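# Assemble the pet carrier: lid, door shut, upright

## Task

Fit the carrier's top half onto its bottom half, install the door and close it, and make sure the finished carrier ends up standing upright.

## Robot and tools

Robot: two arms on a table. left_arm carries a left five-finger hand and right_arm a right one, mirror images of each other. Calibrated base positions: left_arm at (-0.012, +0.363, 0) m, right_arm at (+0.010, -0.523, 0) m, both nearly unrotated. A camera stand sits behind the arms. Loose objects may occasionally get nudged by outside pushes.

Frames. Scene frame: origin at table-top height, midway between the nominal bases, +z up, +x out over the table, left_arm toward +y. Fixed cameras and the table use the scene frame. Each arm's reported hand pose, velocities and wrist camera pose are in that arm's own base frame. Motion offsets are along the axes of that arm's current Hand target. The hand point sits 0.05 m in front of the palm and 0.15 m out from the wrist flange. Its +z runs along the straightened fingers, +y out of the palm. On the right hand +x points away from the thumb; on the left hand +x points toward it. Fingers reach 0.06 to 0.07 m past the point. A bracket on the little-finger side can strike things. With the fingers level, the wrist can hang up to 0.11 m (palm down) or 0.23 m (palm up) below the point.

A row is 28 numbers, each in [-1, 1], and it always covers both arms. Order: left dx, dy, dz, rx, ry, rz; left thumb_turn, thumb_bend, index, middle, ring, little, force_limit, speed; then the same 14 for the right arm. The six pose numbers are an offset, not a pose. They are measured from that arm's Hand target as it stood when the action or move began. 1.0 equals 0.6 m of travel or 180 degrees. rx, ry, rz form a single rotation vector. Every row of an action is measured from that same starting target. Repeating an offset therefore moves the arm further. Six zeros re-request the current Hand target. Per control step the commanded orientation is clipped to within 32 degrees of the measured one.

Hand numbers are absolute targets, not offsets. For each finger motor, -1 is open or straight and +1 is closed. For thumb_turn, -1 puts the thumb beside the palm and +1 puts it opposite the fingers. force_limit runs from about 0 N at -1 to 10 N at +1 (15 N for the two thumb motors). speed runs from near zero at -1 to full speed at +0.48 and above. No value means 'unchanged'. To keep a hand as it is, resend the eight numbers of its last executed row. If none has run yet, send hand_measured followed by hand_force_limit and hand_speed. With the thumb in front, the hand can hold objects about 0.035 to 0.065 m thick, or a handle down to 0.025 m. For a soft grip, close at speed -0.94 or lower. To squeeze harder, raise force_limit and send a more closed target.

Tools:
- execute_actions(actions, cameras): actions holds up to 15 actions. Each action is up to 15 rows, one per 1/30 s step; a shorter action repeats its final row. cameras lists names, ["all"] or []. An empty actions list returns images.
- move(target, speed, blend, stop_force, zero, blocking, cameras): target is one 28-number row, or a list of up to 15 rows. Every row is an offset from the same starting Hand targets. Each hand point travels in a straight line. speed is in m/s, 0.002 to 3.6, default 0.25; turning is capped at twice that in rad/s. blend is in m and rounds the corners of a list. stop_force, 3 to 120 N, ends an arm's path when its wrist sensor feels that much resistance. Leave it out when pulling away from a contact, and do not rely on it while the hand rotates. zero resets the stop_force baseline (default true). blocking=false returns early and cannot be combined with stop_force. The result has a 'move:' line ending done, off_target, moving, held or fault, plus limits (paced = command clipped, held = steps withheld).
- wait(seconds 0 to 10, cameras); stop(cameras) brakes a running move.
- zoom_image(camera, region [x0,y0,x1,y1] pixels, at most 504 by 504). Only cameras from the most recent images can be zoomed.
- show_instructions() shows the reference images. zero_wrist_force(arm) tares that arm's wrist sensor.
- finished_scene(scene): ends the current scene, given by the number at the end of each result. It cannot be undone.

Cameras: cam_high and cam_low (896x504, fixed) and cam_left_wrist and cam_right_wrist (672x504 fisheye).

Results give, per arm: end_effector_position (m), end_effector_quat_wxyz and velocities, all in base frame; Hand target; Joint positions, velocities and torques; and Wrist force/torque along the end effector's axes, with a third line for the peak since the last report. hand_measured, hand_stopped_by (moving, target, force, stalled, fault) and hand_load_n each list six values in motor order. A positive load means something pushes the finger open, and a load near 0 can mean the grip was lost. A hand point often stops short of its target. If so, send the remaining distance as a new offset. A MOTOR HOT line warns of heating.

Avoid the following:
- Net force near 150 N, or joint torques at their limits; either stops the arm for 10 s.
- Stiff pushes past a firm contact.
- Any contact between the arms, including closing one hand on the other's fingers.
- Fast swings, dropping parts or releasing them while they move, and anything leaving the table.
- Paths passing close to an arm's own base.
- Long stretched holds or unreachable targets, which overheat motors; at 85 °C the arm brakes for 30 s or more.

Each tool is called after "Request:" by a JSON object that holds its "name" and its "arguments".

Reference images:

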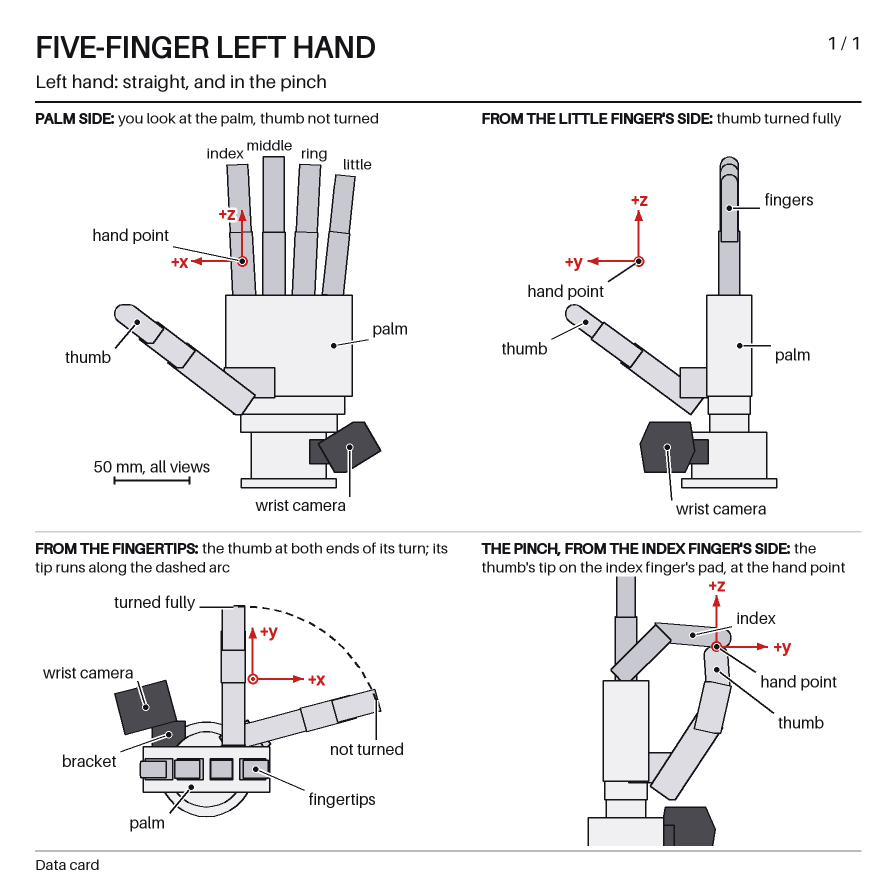

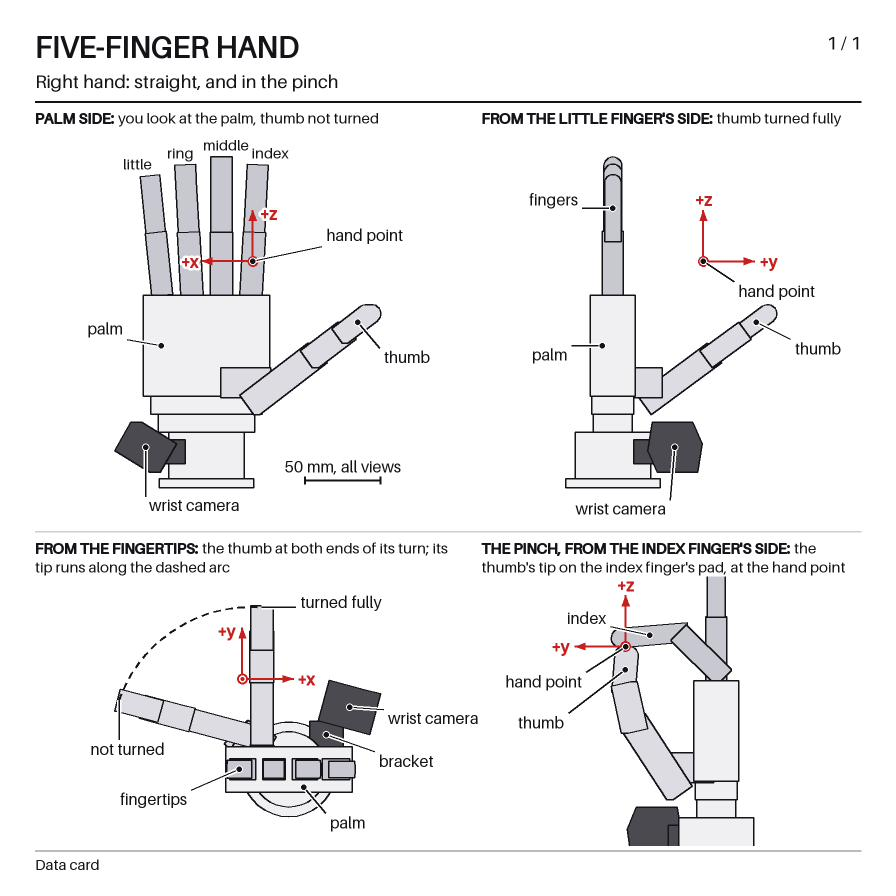

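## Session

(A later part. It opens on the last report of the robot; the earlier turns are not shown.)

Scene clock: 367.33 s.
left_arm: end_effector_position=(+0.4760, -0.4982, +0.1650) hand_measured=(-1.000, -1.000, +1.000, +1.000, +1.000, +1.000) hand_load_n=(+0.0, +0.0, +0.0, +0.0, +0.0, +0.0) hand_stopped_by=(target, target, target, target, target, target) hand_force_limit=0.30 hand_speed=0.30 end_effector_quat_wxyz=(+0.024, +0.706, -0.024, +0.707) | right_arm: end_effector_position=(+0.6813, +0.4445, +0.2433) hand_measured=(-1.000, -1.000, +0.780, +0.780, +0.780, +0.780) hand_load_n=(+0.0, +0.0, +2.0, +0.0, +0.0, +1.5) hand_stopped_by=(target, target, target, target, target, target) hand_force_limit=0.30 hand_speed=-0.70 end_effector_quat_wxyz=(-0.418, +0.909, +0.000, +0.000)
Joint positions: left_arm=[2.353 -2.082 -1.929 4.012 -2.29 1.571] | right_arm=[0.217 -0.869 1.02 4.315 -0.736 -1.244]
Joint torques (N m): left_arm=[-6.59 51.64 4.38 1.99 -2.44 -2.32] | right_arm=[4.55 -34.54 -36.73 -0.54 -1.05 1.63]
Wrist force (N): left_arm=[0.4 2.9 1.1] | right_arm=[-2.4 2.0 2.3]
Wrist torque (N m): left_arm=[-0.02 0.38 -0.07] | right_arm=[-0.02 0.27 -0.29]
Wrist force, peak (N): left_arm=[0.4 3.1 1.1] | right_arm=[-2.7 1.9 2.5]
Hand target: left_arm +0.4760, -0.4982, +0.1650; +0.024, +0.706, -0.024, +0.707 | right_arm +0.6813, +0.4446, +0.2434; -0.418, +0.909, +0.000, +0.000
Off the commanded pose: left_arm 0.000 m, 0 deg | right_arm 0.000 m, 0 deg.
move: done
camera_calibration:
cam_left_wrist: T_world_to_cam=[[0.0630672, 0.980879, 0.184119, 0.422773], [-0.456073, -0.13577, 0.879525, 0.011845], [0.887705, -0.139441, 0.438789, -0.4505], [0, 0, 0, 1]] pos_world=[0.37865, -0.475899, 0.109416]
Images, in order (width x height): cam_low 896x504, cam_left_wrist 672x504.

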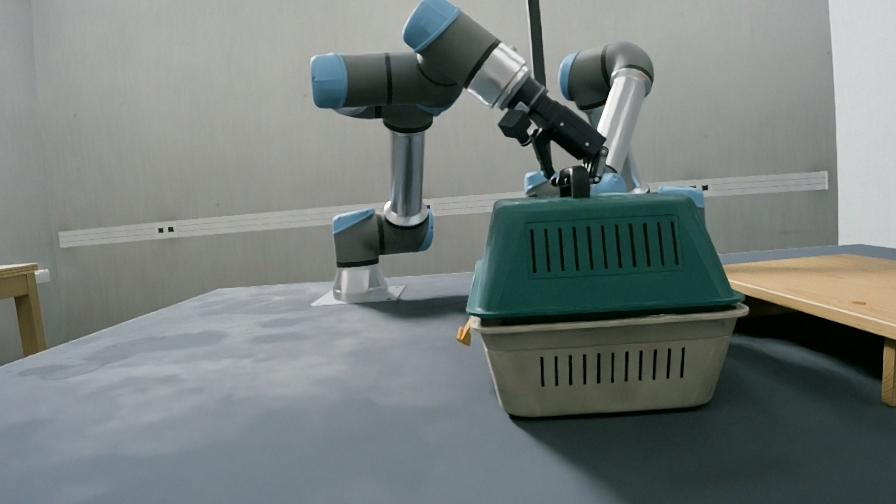

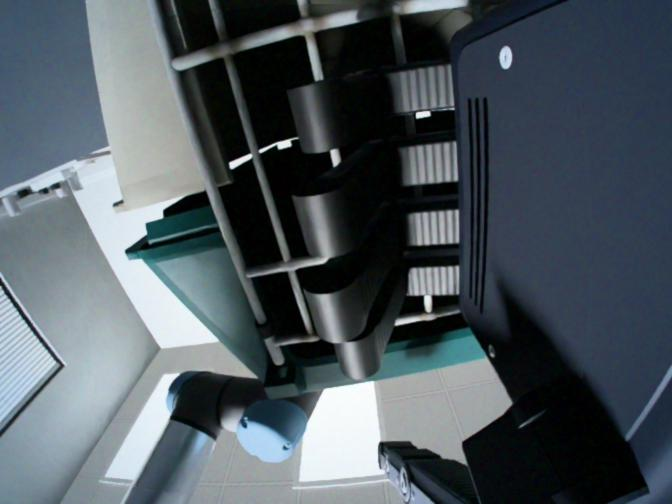

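Request:
{"name": "move", "arguments": {"target": [0,0,0,0,0,0,-1,-1,1,1,1,1,0.3,0.3,0,0.0051,0.0044,0,0,0,-1,-1,0.78,0.78,0.78,0.78,0.3,-0.7], "speed": 0.015, "stop_force": 3, "cameras": ["cam_left_wrist"]}}

Request:
{"name": "zoom_image", "arguments": {"camera": "cam_left_wrist", "region": [200, 280, 350, 430]}}

Scene clock: 371.63 s.
left_arm: end_effector_position=(+0.4760, -0.4982, +0.1650) hand_measured=(-1.000, -1.000, +1.000, +1.000, +1.000, +1.000) hand_load_n=(+0.0, +0.0, +0.0, +0.0, +0.0, +0.0) hand_stopped_by=(target, target, target, target, target, target) hand_force_limit=0.30 hand_speed=0.30 end_effector_quat_wxyz=(+0.024, +0.706, -0.024, +0.707) | right_arm: end_effector_position=(+0.6813, +0.4446, +0.2393) hand_measured=(-1.000, -1.000, +0.780, +0.780, +0.780, +0.780) hand_load_n=(+0.0, +0.0, +2.0, +0.0, +0.0, +1.5) hand_stopped_by=(target, target, target, target, target, target) hand_force_limit=0.30 hand_speed=-0.70 end_effector_quat_wxyz=(-0.418, +0.909, +0.000, +0.000)
Joint positions: left_arm=[2.353 -2.082 -1.929 4.012 -2.29 1.571] | right_arm=[0.217 -0.867 1.028 4.306 -0.736 -1.244]
Joint torques (N m): left_arm=[-6.79 50.45 4.06 1.91 -2.71 -2.27] | right_arm=[5.32 -26.95 -36 -0.69 -0.93 1.49]
Wrist force (N): left_arm=[0.4 2.8 1.1] | right_arm=[-2.5 1.7 1.8]
Wrist torque (N m): left_arm=[-0.02 0.39 -0.07] | right_arm=[-0.03 0.30 -0.29]
Wrist force, peak (N): left_arm=[0.3 3.1 1.2] | right_arm=[-2.6 2.0 2.4]
Hand target: left_arm +0.4760, -0.4982, +0.1650; +0.024, +0.706, -0.024, +0.707 | right_arm +0.6813, +0.4446, +0.2394; -0.418, +0.909, +0.000, +0.000
Off the commanded pose: left_arm 0.000 m, 0 deg | right_arm 0.000 m, 0 deg.
move: done
camera_calibration:
cam_left_wrist: T_world_to_cam=[[0.0630672, 0.980879, 0.184119, 0.422773], [-0.456073, -0.13577, 0.879525, 0.011845], [0.887705, -0.139441, 0.438789, -0.4505], [0, 0, 0, 1]] pos_world=[0.37865, -0.475899, 0.109416]
Images, in order (width x height): cam_left_wrist 672x504.

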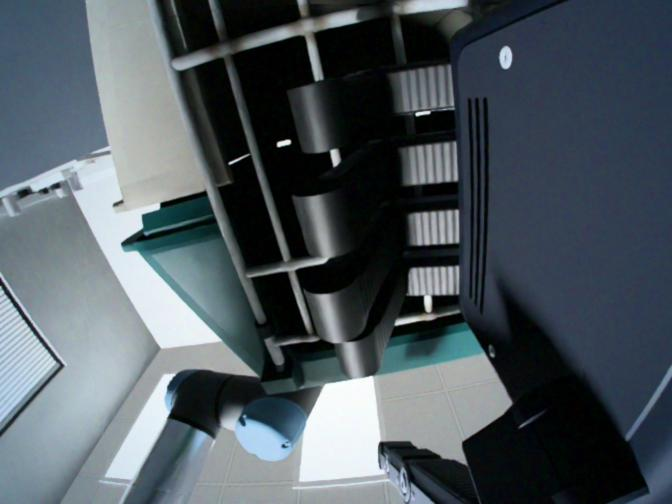

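Scaled by 3.360 from the camera's 672x504 image, which has a finer 960x720 frame.

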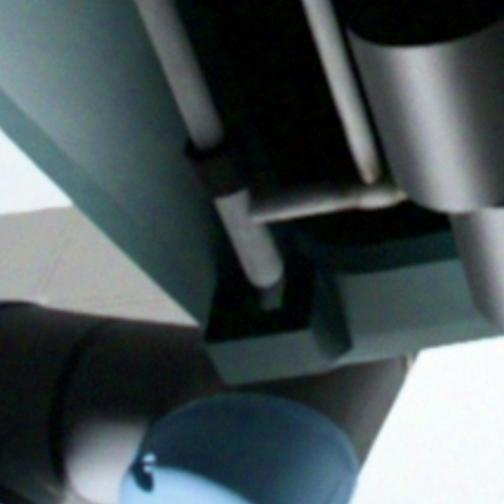

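Request:
{"name": "move", "arguments": {"target": [0,0,0,0,0,0,-1,-1,1,1,1,1,0.3,0.3,0,0.0051,0.0044,0,0,0,-1,-1,0.78,0.78,0.78,0.78,0.3,-0.7], "speed": 0.01, "stop_force": 3, "cameras": ["all"]}}

Request:
{"name": "zoom_image", "arguments": {"camera": "cam_left_wrist", "region": [200, 280, 350, 430]}}

Request:
{"name": "zoom_image", "arguments": {"camera": "cam_high", "region": [400, 130, 540, 270]}}

Request:
{"name": "zoom_image", "arguments": {"camera": "cam_low", "region": [450, 250, 780, 350]}}

Scene clock: 375.97 s.
left_arm: end_effector_position=(+0.4760, -0.4982, +0.1650) hand_measured=(-1.000, -1.000, +1.000, +1.000, +1.000, +1.000) hand_load_n=(+0.0, +0.0, +0.0, +0.0, +0.0, +0.0) hand_stopped_by=(target, target, target, target, target, target) hand_force_limit=0.30 hand_speed=0.30 end_effector_quat_wxyz=(+0.024, +0.706, -0.024, +0.707) | right_arm: end_effector_position=(+0.6813, +0.4446, +0.2352) hand_measured=(-1.000, -1.000, +0.780, +0.780, +0.780, +0.780) hand_load_n=(+0.0, +0.0, +2.5, +0.5, +0.0, +1.0) hand_stopped_by=(target, target, target, target, target, target) hand_force_limit=0.30 hand_speed=-0.70 end_effector_quat_wxyz=(-0.418, +0.909, +0.000, +0.000)
Joint positions: left_arm=[2.353 -2.082 -1.929 4.012 -2.29 1.571] | right_arm=[0.217 -0.865 1.035 4.297 -0.736 -1.244]
Joint torques (N m): left_arm=[-5.38 51.59 5.77 2 -2.71 -2.46] | right_arm=[4.96 -35.01 -35.23 -0.53 -0.96 1.65]
Wrist force (N): left_arm=[0.2 2.9 1.2] | right_arm=[-2.0 1.7 2.0]
Wrist torque (N m): left_arm=[-0.03 0.42 -0.08] | right_arm=[-0.02 0.31 -0.31]
Wrist force, peak (N): left_arm=[0.4 3.1 1.2] | right_arm=[-2.8 2.3 2.3]
Hand target: left_arm +0.4760, -0.4982, +0.1650; +0.024, +0.706, -0.024, +0.707 | right_arm +0.6813, +0.4446, +0.2353; -0.418, +0.909, +0.000, +0.000
Off the commanded pose: left_arm 0.000 m, 0 deg | right_arm 0.000 m, 0 deg.
move: done
camera_calibration:
cam_left_wrist: T_world_to_cam=[[0.0630672, 0.980879, 0.184119, 0.422773], [-0.456073, -0.13577, 0.879525, 0.011845], [0.887705, -0.139441, 0.438789, -0.4505], [0, 0, 0, 1]] pos_world=[0.37865, -0.475899, 0.109416]
cam_right_wrist: T_world_to_cam=[[0.312778, -0.614108, -0.724597, 0.224954], [-0.746016, -0.63102, 0.212777, 0.721729], [-0.587903, 0.474009, -0.655504, 0.458392], [0, 0, 0, 1]] pos_world=[0.737551, 0.376289, 0.309912]

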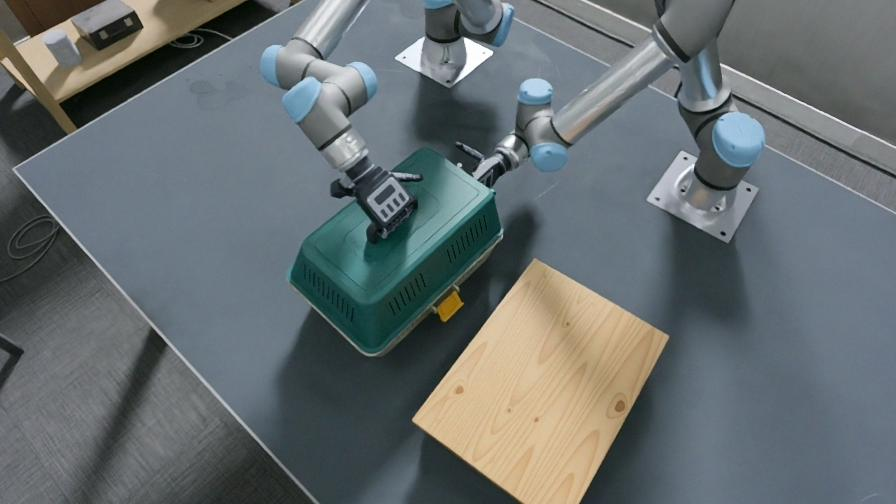

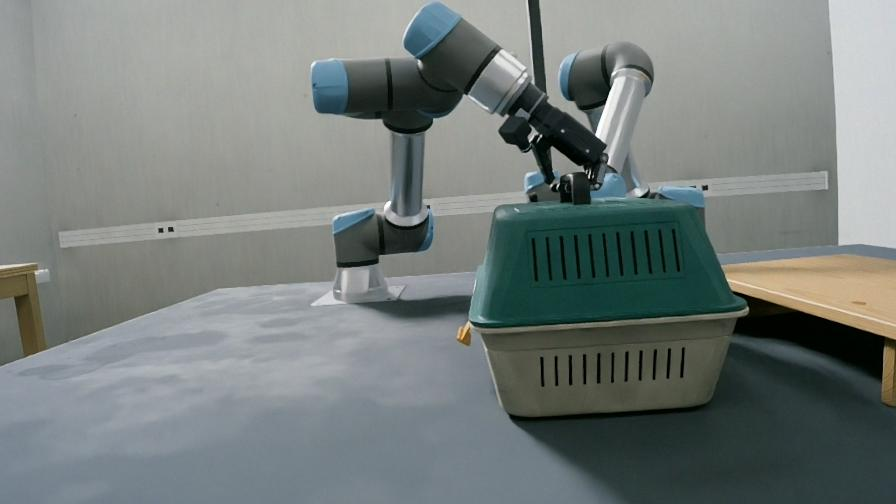

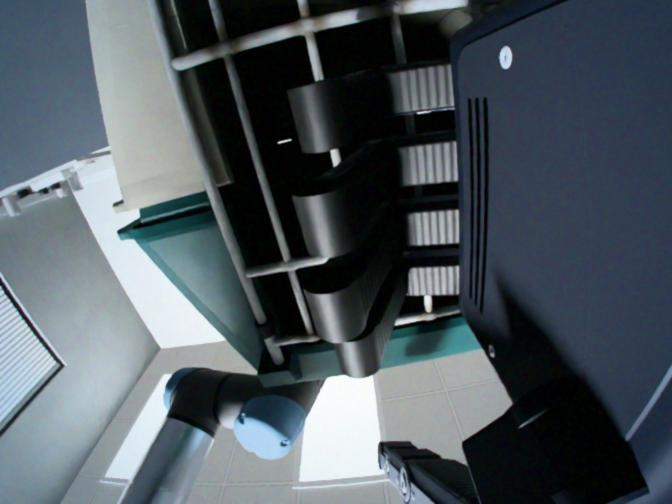

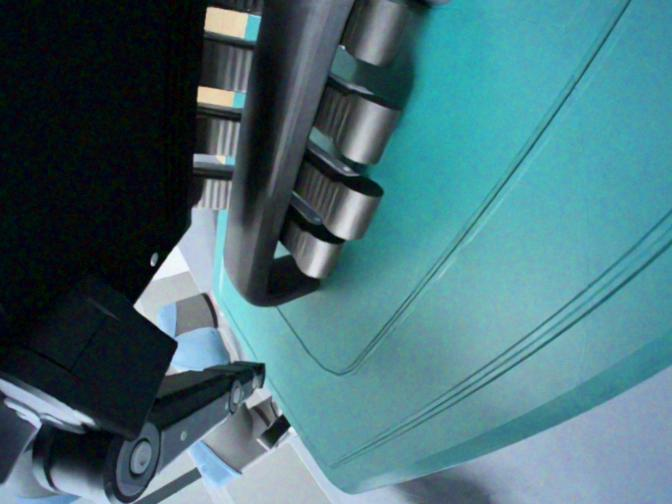

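Scaled by 3.360 from the camera's 672x504 image, which has a finer 960x720 frame.

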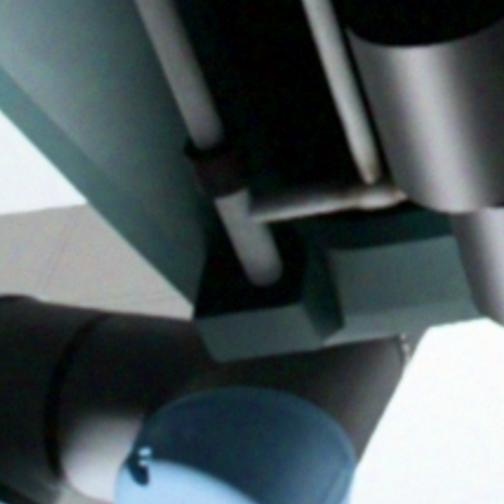

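Scaled by 3.600 from the camera's 896x504 image, which has a finer 1280x720 frame.

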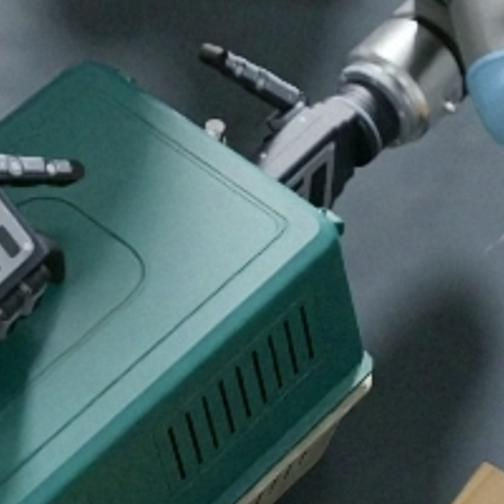

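Scaled by 1.527 from the camera's 896x504 image, which has a finer 1280x720 frame.

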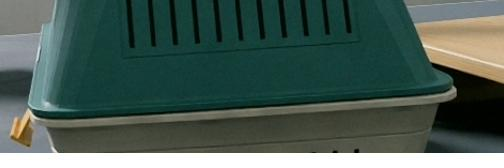

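Request:
{"name": "move", "arguments": {"target": [0,0,0,0,0,0,-1,-1,1,1,1,1,0.3,0.3,0,0.0051,0.0044,0,0,0,-1,-1,0.78,0.78,0.78,0.78,0.3,-0.7], "speed": 0.01, "stop_force": 3, "cameras": ["cam_left_wrist"]}}

Request:
{"name": "zoom_image", "arguments": {"camera": "cam_left_wrist", "region": [200, 280, 350, 430]}}

Scene clock: 380.47 s.
left_arm: end_effector_position=(+0.4760, -0.4982, +0.1650) hand_measured=(-1.000, -1.000, +1.000, +1.000, +1.000, +1.000) hand_load_n=(-0.5, +0.0, +0.0, +0.0, +0.0, +0.0) hand_stopped_by=(target, target, target, target, target, target) hand_force_limit=0.30 hand_speed=0.30 end_effector_quat_wxyz=(+0.024, +0.706, -0.024, +0.707) | right_arm: end_effector_position=(+0.6813, +0.4446, +0.2312) hand_measured=(-1.000, -1.000, +0.780, +0.780, +0.780, +0.780) hand_load_n=(-0.5, +0.0, +2.5, +0.0, +0.0, +0.0) hand_stopped_by=(target, target, target, target, target, target) hand_force_limit=0.30 hand_speed=-0.70 end_effector_quat_wxyz=(-0.418, +0.909, +0.000, +0.000)
Joint positions: left_arm=[2.353 -2.082 -1.929 4.012 -2.29 1.571] | right_arm=[0.217 -0.863 1.042 4.288 -0.736 -1.244]
Joint torques (N m): left_arm=[-5.59 49.8 4.34 2.1 -2.55 -2.35] | right_arm=[4.94 -30.49 -37.32 -0.51 -0.94 1.57]
Wrist force (N): left_arm=[0.3 2.8 1.4] | right_arm=[-2.5 1.5 1.8]
Wrist torque (N m): left_arm=[-0.05 0.41 -0.06] | right_arm=[-0.02 0.34 -0.36]
Wrist force, peak (N): left_arm=[0.2 3.1 1.1] | right_arm=[-2.6 1.7 2.0]
Hand target: left_arm +0.4760, -0.4982, +0.1650; +0.024, +0.706, -0.024, +0.707 | right_arm +0.6813, +0.4446, +0.2313; -0.418, +0.909, +0.000, +0.000
Off the commanded pose: left_arm 0.000 m, 0 deg | right_arm 0.000 m, 0 deg.
move: done
camera_calibration:
cam_left_wrist: T_world_to_cam=[[0.0630672, 0.980879, 0.184119, 0.422773], [-0.456073, -0.13577, 0.879525, 0.011845], [0.887705, -0.139441, 0.438789, -0.4505], [0, 0, 0, 1]] pos_world=[0.37865, -0.475899, 0.109416]
Images, in order (width x height): cam_left_wrist 672x504.

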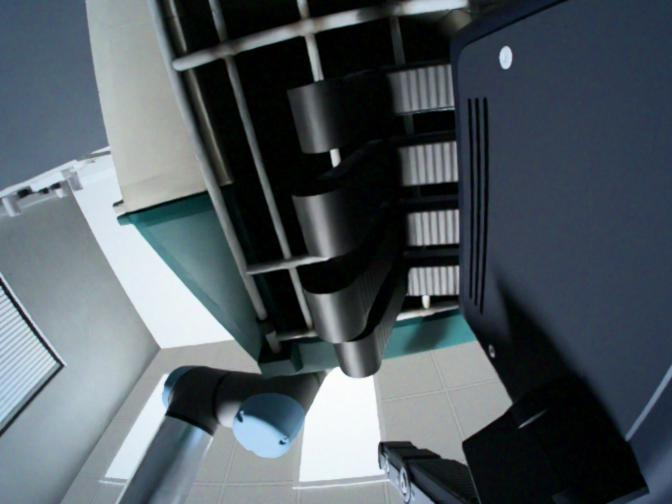

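Scaled by 3.360 from the camera's 672x504 image, which has a finer 960x720 frame.

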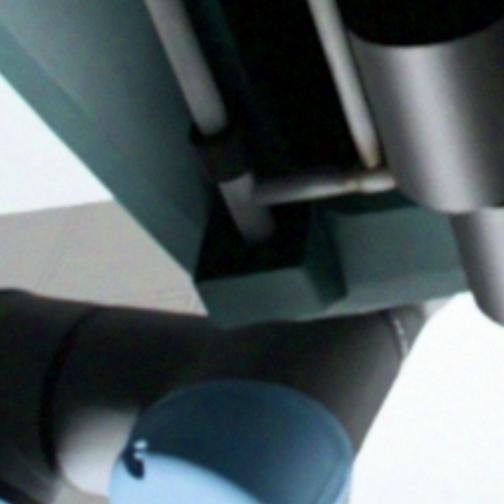

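Request:
{"name": "move", "arguments": {"target": [0,0,0,0,0,0,-1,-1,1,1,1,1,0.3,0.3,0,0.0051,0.0044,0,0,0,-1,-1,0.78,0.78,0.78,0.78,0.3,-0.7], "speed": 0.01, "stop_force": 4, "cameras": ["cam_left_wrist","cam_low"]}}

Request:
{"name": "zoom_image", "arguments": {"camera": "cam_left_wrist", "region": [100, 150, 400, 430]}}

Request:
{"name": "zoom_image", "arguments": {"camera": "cam_low", "region": [450, 250, 780, 350]}}

Scene clock: 388.20 s.
left_arm: end_effector_position=(+0.4760, -0.4982, +0.1650) hand_measured=(-1.000, -1.000, +1.000, +1.000, +1.000, +1.000) hand_load_n=(+0.0, +0.0, +0.0, +0.0, +0.0, +0.0) hand_stopped_by=(target, target, target, target, target, target) hand_force_limit=0.30 hand_speed=0.30 end_effector_quat_wxyz=(+0.024, +0.706, -0.024, +0.707) | right_arm: end_effector_position=(+0.6813, +0.4446, +0.2272) hand_measured=(-1.000, -1.000, +0.780, +0.780, +0.780, +0.780) hand_load_n=(-0.5, +0.0, +0.0, +0.5, +0.0, +0.0) hand_stopped_by=(target, target, target, target, target, target) hand_force_limit=0.30 hand_speed=-0.70 end_effector_quat_wxyz=(-0.418, +0.909, +0.000, +0.000)
Joint positions: left_arm=[2.353 -2.082 -1.929 4.012 -2.29 1.571] | right_arm=[0.217 -0.861 1.049 4.279 -0.736 -1.244]
Joint torques (N m): left_arm=[-5.76 51.3 6.1 2.17 -2.6 -2.43] | right_arm=[5 -29.3 -32.23 -0.3 0.2 1.66]
Wrist force (N): left_arm=[0.4 2.9 1.2] | right_arm=[-2.4 -1.3 -0.7]
Wrist torque (N m): left_arm=[-0.02 0.38 -0.06] | right_arm=[-0.02 0.30 -0.35]
Wrist force, peak (N): left_arm=[0.3 3.0 1.3] | right_arm=[-3.0 1.6 1.8]
Hand target: left_arm +0.4760, -0.4982, +0.1650; +0.024, +0.706, -0.024, +0.707 | right_arm +0.6813, +0.4446, +0.2273; -0.418, +0.909, +0.000, +0.000
Off the commanded pose: left_arm 0.000 m, 0 deg | right_arm 0.000 m, 0 deg.
move: done
camera_calibration:
cam_left_wrist: T_world_to_cam=[[0.0630672, 0.980879, 0.184119, 0.422773], [-0.456073, -0.13577, 0.879525, 0.011845], [0.887705, -0.139441, 0.438789, -0.4505], [0, 0, 0, 1]] pos_world=[0.37865, -0.475899, 0.109416]
Images, in order (width x height): cam_low 896x504, cam_left_wrist 672x504.

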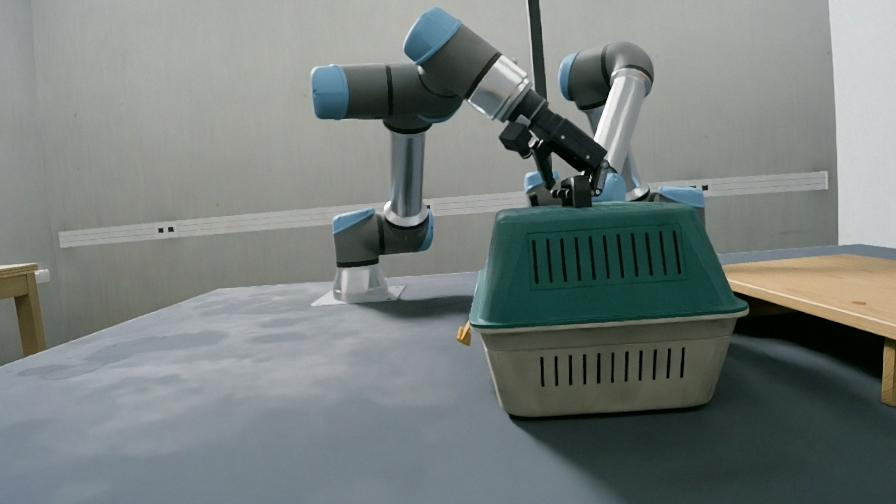

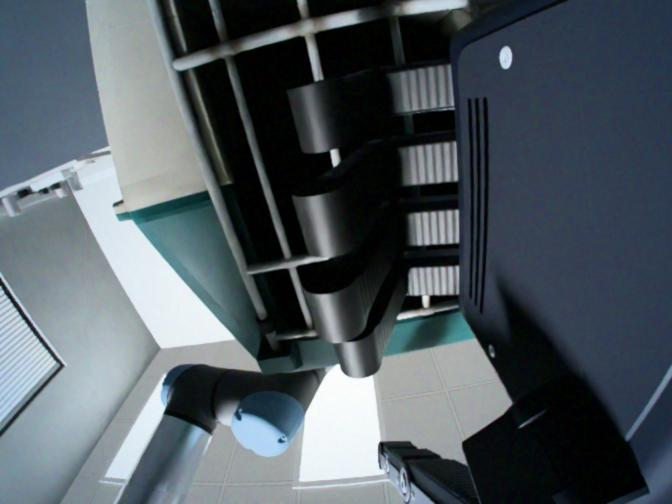

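Scaled by 1.680 from the camera's 672x504 image, which has a finer 960x720 frame.

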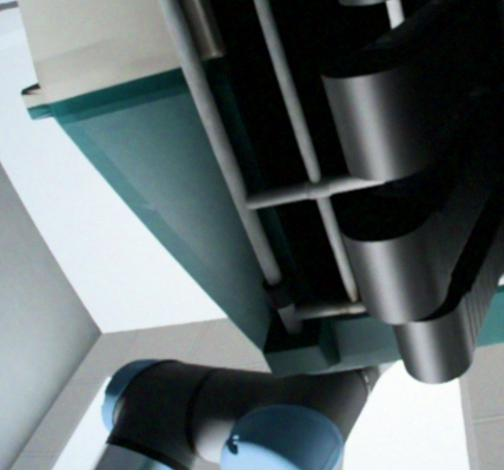

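Scaled by 1.527 from the camera's 896x504 image, which has a finer 1280x720 frame.

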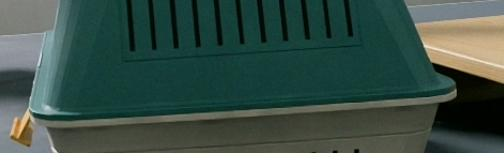

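Request:
{"name": "execute_actions", "arguments": {"actions": []}}

Request:
{"name": "zoom_image", "arguments": {"camera": "cam_high", "region": [420, 120, 540, 260]}}

Request:
{"name": "zoom_image", "arguments": {"camera": "cam_high", "region": [270, 220, 470, 380]}}

Request:
{"name": "zoom_image", "arguments": {"camera": "cam_low", "region": [450, 180, 780, 430]}}

Scene clock: 393.33 s.
left_arm: end_effector_position=(+0.4760, -0.4982, +0.1650) hand_measured=(-1.000, -1.000, +1.000, +1.000, +1.000, +1.000) hand_load_n=(+0.0, +0.0, +0.0, -0.5, +0.0, +0.0) hand_stopped_by=(target, target, target, target, target, target) hand_force_limit=0.30 hand_speed=0.30 end_effector_quat_wxyz=(+0.024, +0.706, -0.024, +0.707) | right_arm: end_effector_position=(+0.6813, +0.4446, +0.2272) hand_measured=(-1.000, -1.000, +0.780, +0.780, +0.780, +0.780) hand_load_n=(+0.0, +0.0, +0.0, +0.0, +0.0, +0.0) hand_stopped_by=(target, target, target, target, target, target) hand_force_limit=0.30 hand_speed=-0.70 end_effector_quat_wxyz=(-0.418, +0.909, +0.000, +0.000)
Joint positions: left_arm=[2.353 -2.082 -1.929 4.012 -2.29 1.571] | right_arm=[0.217 -0.861 1.049 4.279 -0.736 -1.244]
Joint velocities: within noise
Joint torques (N m): left_arm=[-5.49 51.97 4.84 1.93 -2.72 -2.3] | right_arm=[4.53 -57.05 -38.14 -0.39 0.43 1.58]
Motor temperatures (°C): left_arm=[31 27 32 37 31 35] | right_arm=[25 35 35 31 36 48]
Wrist force (N): left_arm=[0.2 3.0 1.2] | right_arm=[-2.5 -1.4 -0.4]
Wrist torque (N m): left_arm=[0.00 0.42 -0.08] | right_arm=[-0.07 0.30 -0.35]
Wrist force, peak (N): left_arm=[0.3 3.1 1.3] | right_arm=[-3.0 -1.4 -0.8]
Hand target: left_arm +0.4760, -0.4982, +0.1650; +0.024, +0.706, -0.024, +0.707 | right_arm +0.6813, +0.4446, +0.2273; -0.418, +0.909, +0.000, +0.000
Off the commanded pose: left_arm 0.000 m, 0 deg | right_arm 0.000 m, 0 deg.
camera_calibration:
cam_left_wrist: T_world_to_cam=[[0.0630672, 0.980879, 0.184119, 0.422773], [-0.456073, -0.13577, 0.879525, 0.011845], [0.887705, -0.139441, 0.438789, -0.4505], [0, 0, 0, 1]] pos_world=[0.37865, -0.475899, 0.109416]
cam_right_wrist: T_world_to_cam=[[0.312893, -0.614112, -0.724544, 0.21912], [-0.74605, -0.631019, 0.212661, 0.723554], [-0.587799, 0.474006, -0.655599, 0.453055], [0, 0, 0, 1]] pos_world=[0.737551, 0.376389, 0.301912]

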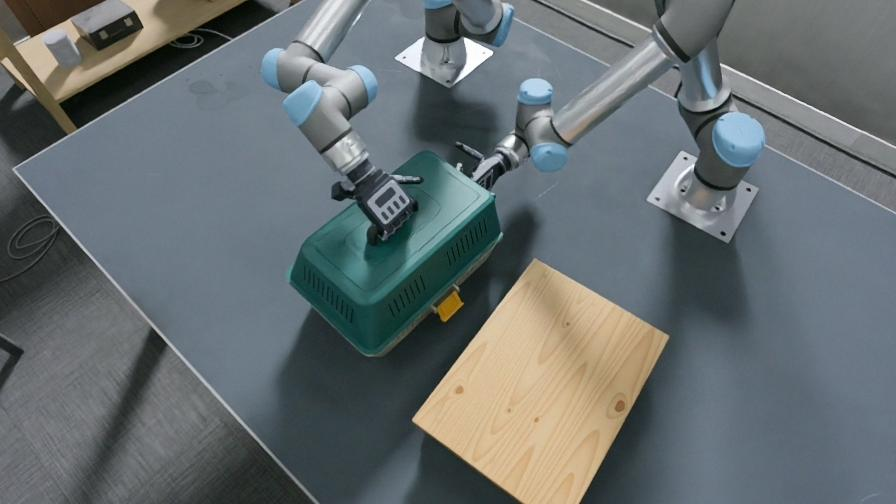

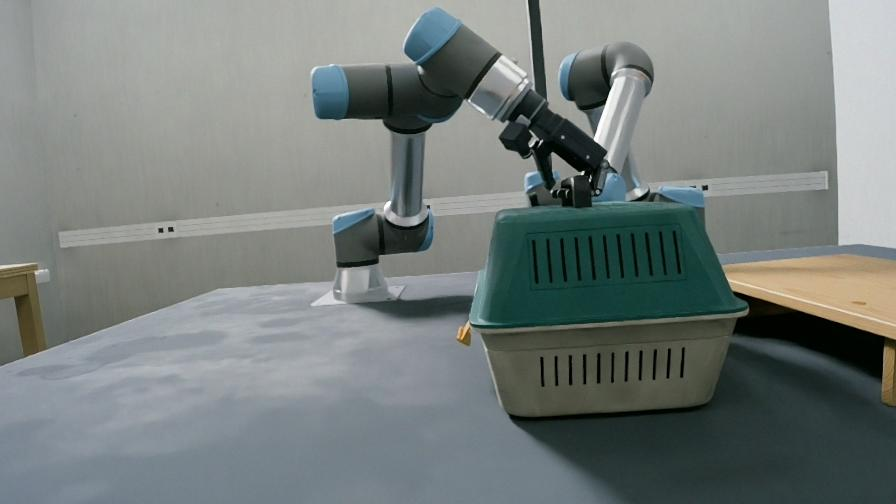

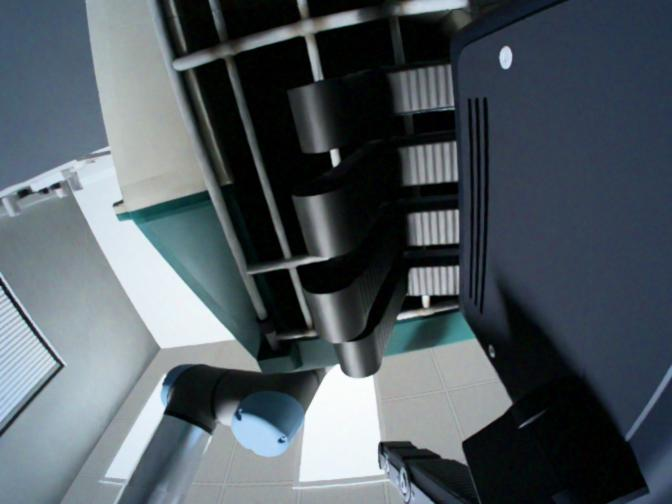

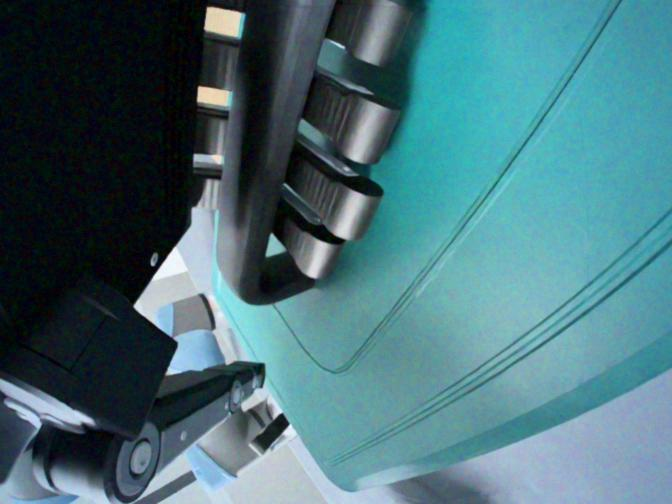

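Scaled by 3.600 from the camera's 896x504 image, which has a finer 1280x720 frame.

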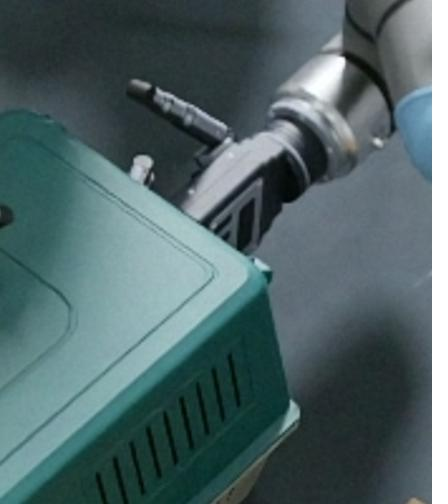

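Scaled by 2.520 from the camera's 896x504 image, which has a finer 1280x720 frame.

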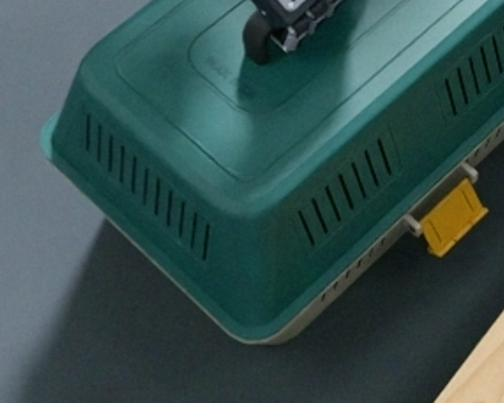

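Scaled by 1.527 from the camera's 896x504 image, which has a finer 1280x720 frame.

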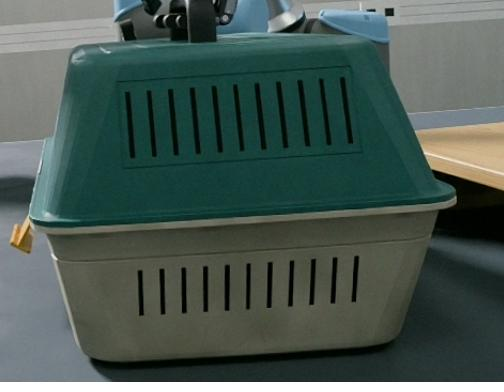

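Request:
{"name": "move", "arguments": {"target": [0,0,0,0,0,0,-1,-1,1,1,1,1,0.3,0.3,0,0,0,0,0,0,-1,-1,0.707,0.707,0.707,0.707,0.3,-0.8], "cameras": ["cam_right_wrist"]}}

Request:
{"name": "move", "arguments": {"target": [0,0,0,0,0,0,-1,-1,1,1,1,1,0.3,0.3,0,-0.0706,0.0821,0,0,0,-1,-1,0.707,0.707,0.707,0.707,0.3,-0.8], "speed": 0.03, "stop_force": 4, "cameras": ["cam_right_wrist","cam_low"]}}

Scene clock: 400.33 s.
left_arm: end_effector_position=(+0.4760, -0.4982, +0.1650) hand_measured=(-1.000, -1.000, +1.000, +1.000, +1.000, +1.000) hand_load_n=(+0.0, +0.0, +0.0, +0.0, +0.0, +0.0) hand_stopped_by=(target, target, target, target, target, target) hand_force_limit=0.30 hand_speed=0.30 end_effector_quat_wxyz=(+0.024, +0.706, -0.024, +0.707) | right_arm: end_effector_position=(+0.6813, +0.4446, +0.2273) hand_measured=(-1.000, -1.000, +0.706, +0.706, +0.706, +0.706) hand_load_n=(-0.5, +0.0, +0.0, +0.0, +0.0, +0.0) hand_stopped_by=(target, target, target, target, target, target) hand_force_limit=0.30 hand_speed=-0.80 end_effector_quat_wxyz=(-0.418, +0.909, +0.000, +0.000)
Joint positions: left_arm=[2.353 -2.082 -1.929 4.012 -2.29 1.571] | right_arm=[0.217 -0.861 1.049 4.279 -0.736 -1.244]
Joint torques (N m): left_arm=[-5.92 50.27 3.62 1.99 -2.49 -2.2] | right_arm=[3.55 -69.87 -37.95 -0.39 0.63 1.48]
Wrist force (N): left_arm=[0.3 2.8 1.2] | right_arm=[-2.7 -1.4 -0.5]
Wrist torque (N m): left_arm=[-0.04 0.40 -0.07] | right_arm=[-0.06 0.34 -0.37]
Wrist force, peak (N): left_arm=[0.3 3.1 1.2] | right_arm=[-3.0 -1.3 -0.7]
Hand target: left_arm +0.4760, -0.4982, +0.1650; +0.024, +0.706, -0.024, +0.707 | right_arm +0.6813, +0.4446, +0.2273; -0.418, +0.909, +0.000, +0.000
Off the commanded pose: left_arm 0.000 m, 0 deg | right_arm 0.000 m, 0 deg.
move: done
camera_calibration:
cam_right_wrist: T_world_to_cam=[[0.312947, -0.614066, -0.72456, 0.21914], [-0.746027, -0.631063, 0.212609, 0.723548], [-0.587799, 0.474006, -0.655599, 0.45312], [0, 0, 0, 1]] pos_world=[0.737551, 0.376389, 0.302013]
Images, in order (width x height): cam_right_wrist 672x504.

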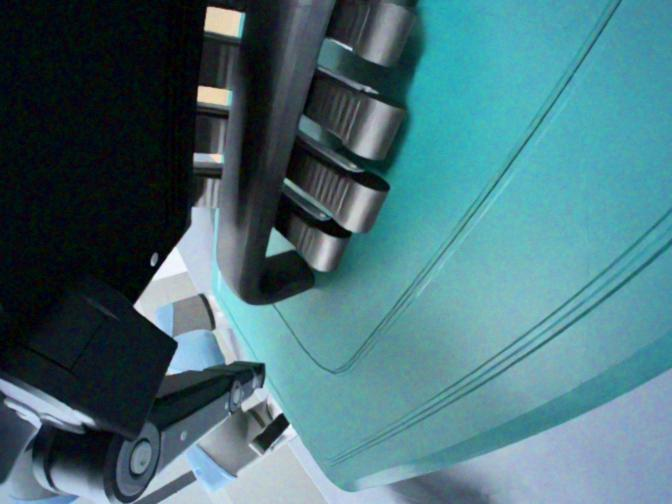

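Scene clock: 403.73 s.
left_arm: end_effector_position=(+0.4760, -0.4982, +0.1650) hand_measured=(-1.000, -1.000, +1.000, +1.000, +1.000, +1.000) hand_load_n=(+0.0, +0.0, +0.0, +0.0, +0.0, +0.0) hand_stopped_by=(target, target, target, target, target, target) hand_force_limit=0.30 hand_speed=0.30 end_effector_quat_wxyz=(+0.024, +0.706, -0.024, +0.707) | right_arm: end_effector_position=(+0.6813, +0.5096, +0.2273) hand_measured=(-1.000, -1.000, +0.706, +0.706, +0.706, +0.706) hand_load_n=(+0.0, +0.0, -0.5, +0.0, +0.0, +0.0) hand_stopped_by=(target, target, target, target, target, target) hand_force_limit=0.30 hand_speed=-0.80 end_effector_quat_wxyz=(-0.418, +0.909, +0.000, +0.000)
Joint positions: left_arm=[2.353 -2.082 -1.929 4.012 -2.29 1.571] | right_arm=[0.299 -0.774 0.918 4.239 -0.759 -1.129]
Joint torques (N m): left_arm=[-5.22 51.9 4.13 1.72 -2.84 -2.28] | right_arm=[-4.37 -76.27 -6.18 -0.44 3.97 -1.31]
Wrist force (N): left_arm=[0.2 2.9 1.1] | right_arm=[-2.4 -1.5 -0.7]
Wrist torque (N m): left_arm=[-0.01 0.41 -0.08] | right_arm=[-0.08 0.32 -0.33]
Wrist force, peak (N): left_arm=[0.2 3.1 1.3] | right_arm=[-3.2 -0.7 -1.6]
Hand target: left_arm +0.4760, -0.4982, +0.1650; +0.024, +0.706, -0.024, +0.707 | right_arm +0.6813, +0.5096, +0.2273; -0.418, +0.909, +0.000, +0.000
Off the commanded pose: left_arm 0.000 m, 0 deg | right_arm 0.000 m, 0 deg.
move: done
camera_calibration:
cam_right_wrist: T_world_to_cam=[[0.312947, -0.614066, -0.72456, 0.258993], [-0.746027, -0.631063, 0.212609, 0.764504], [-0.587799, 0.474006, -0.655599, 0.422357], [0, 0, 0, 1]] pos_world=[0.737551, 0.441289, 0.302013]
Images, in order (width x height): cam_low 896x504, cam_right_wrist 672x504.

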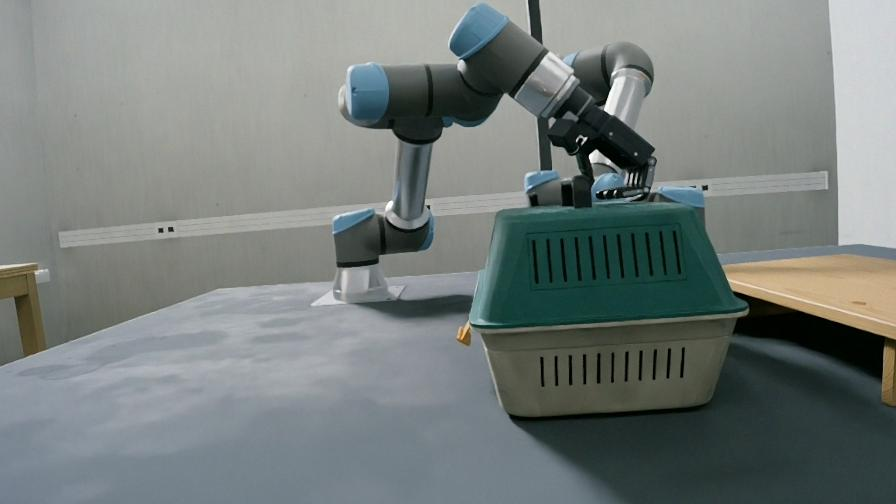

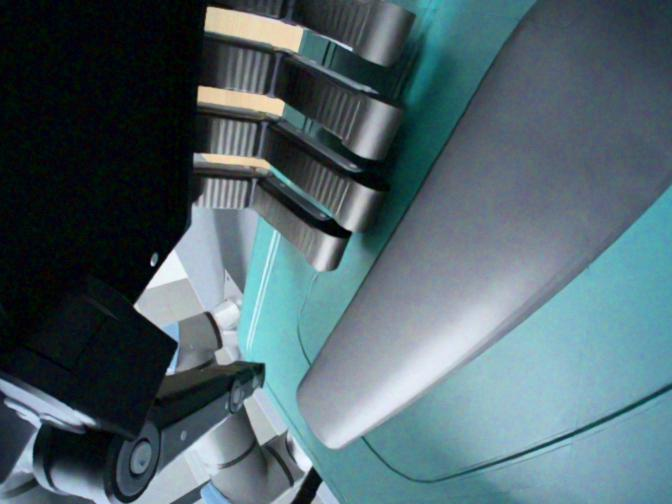

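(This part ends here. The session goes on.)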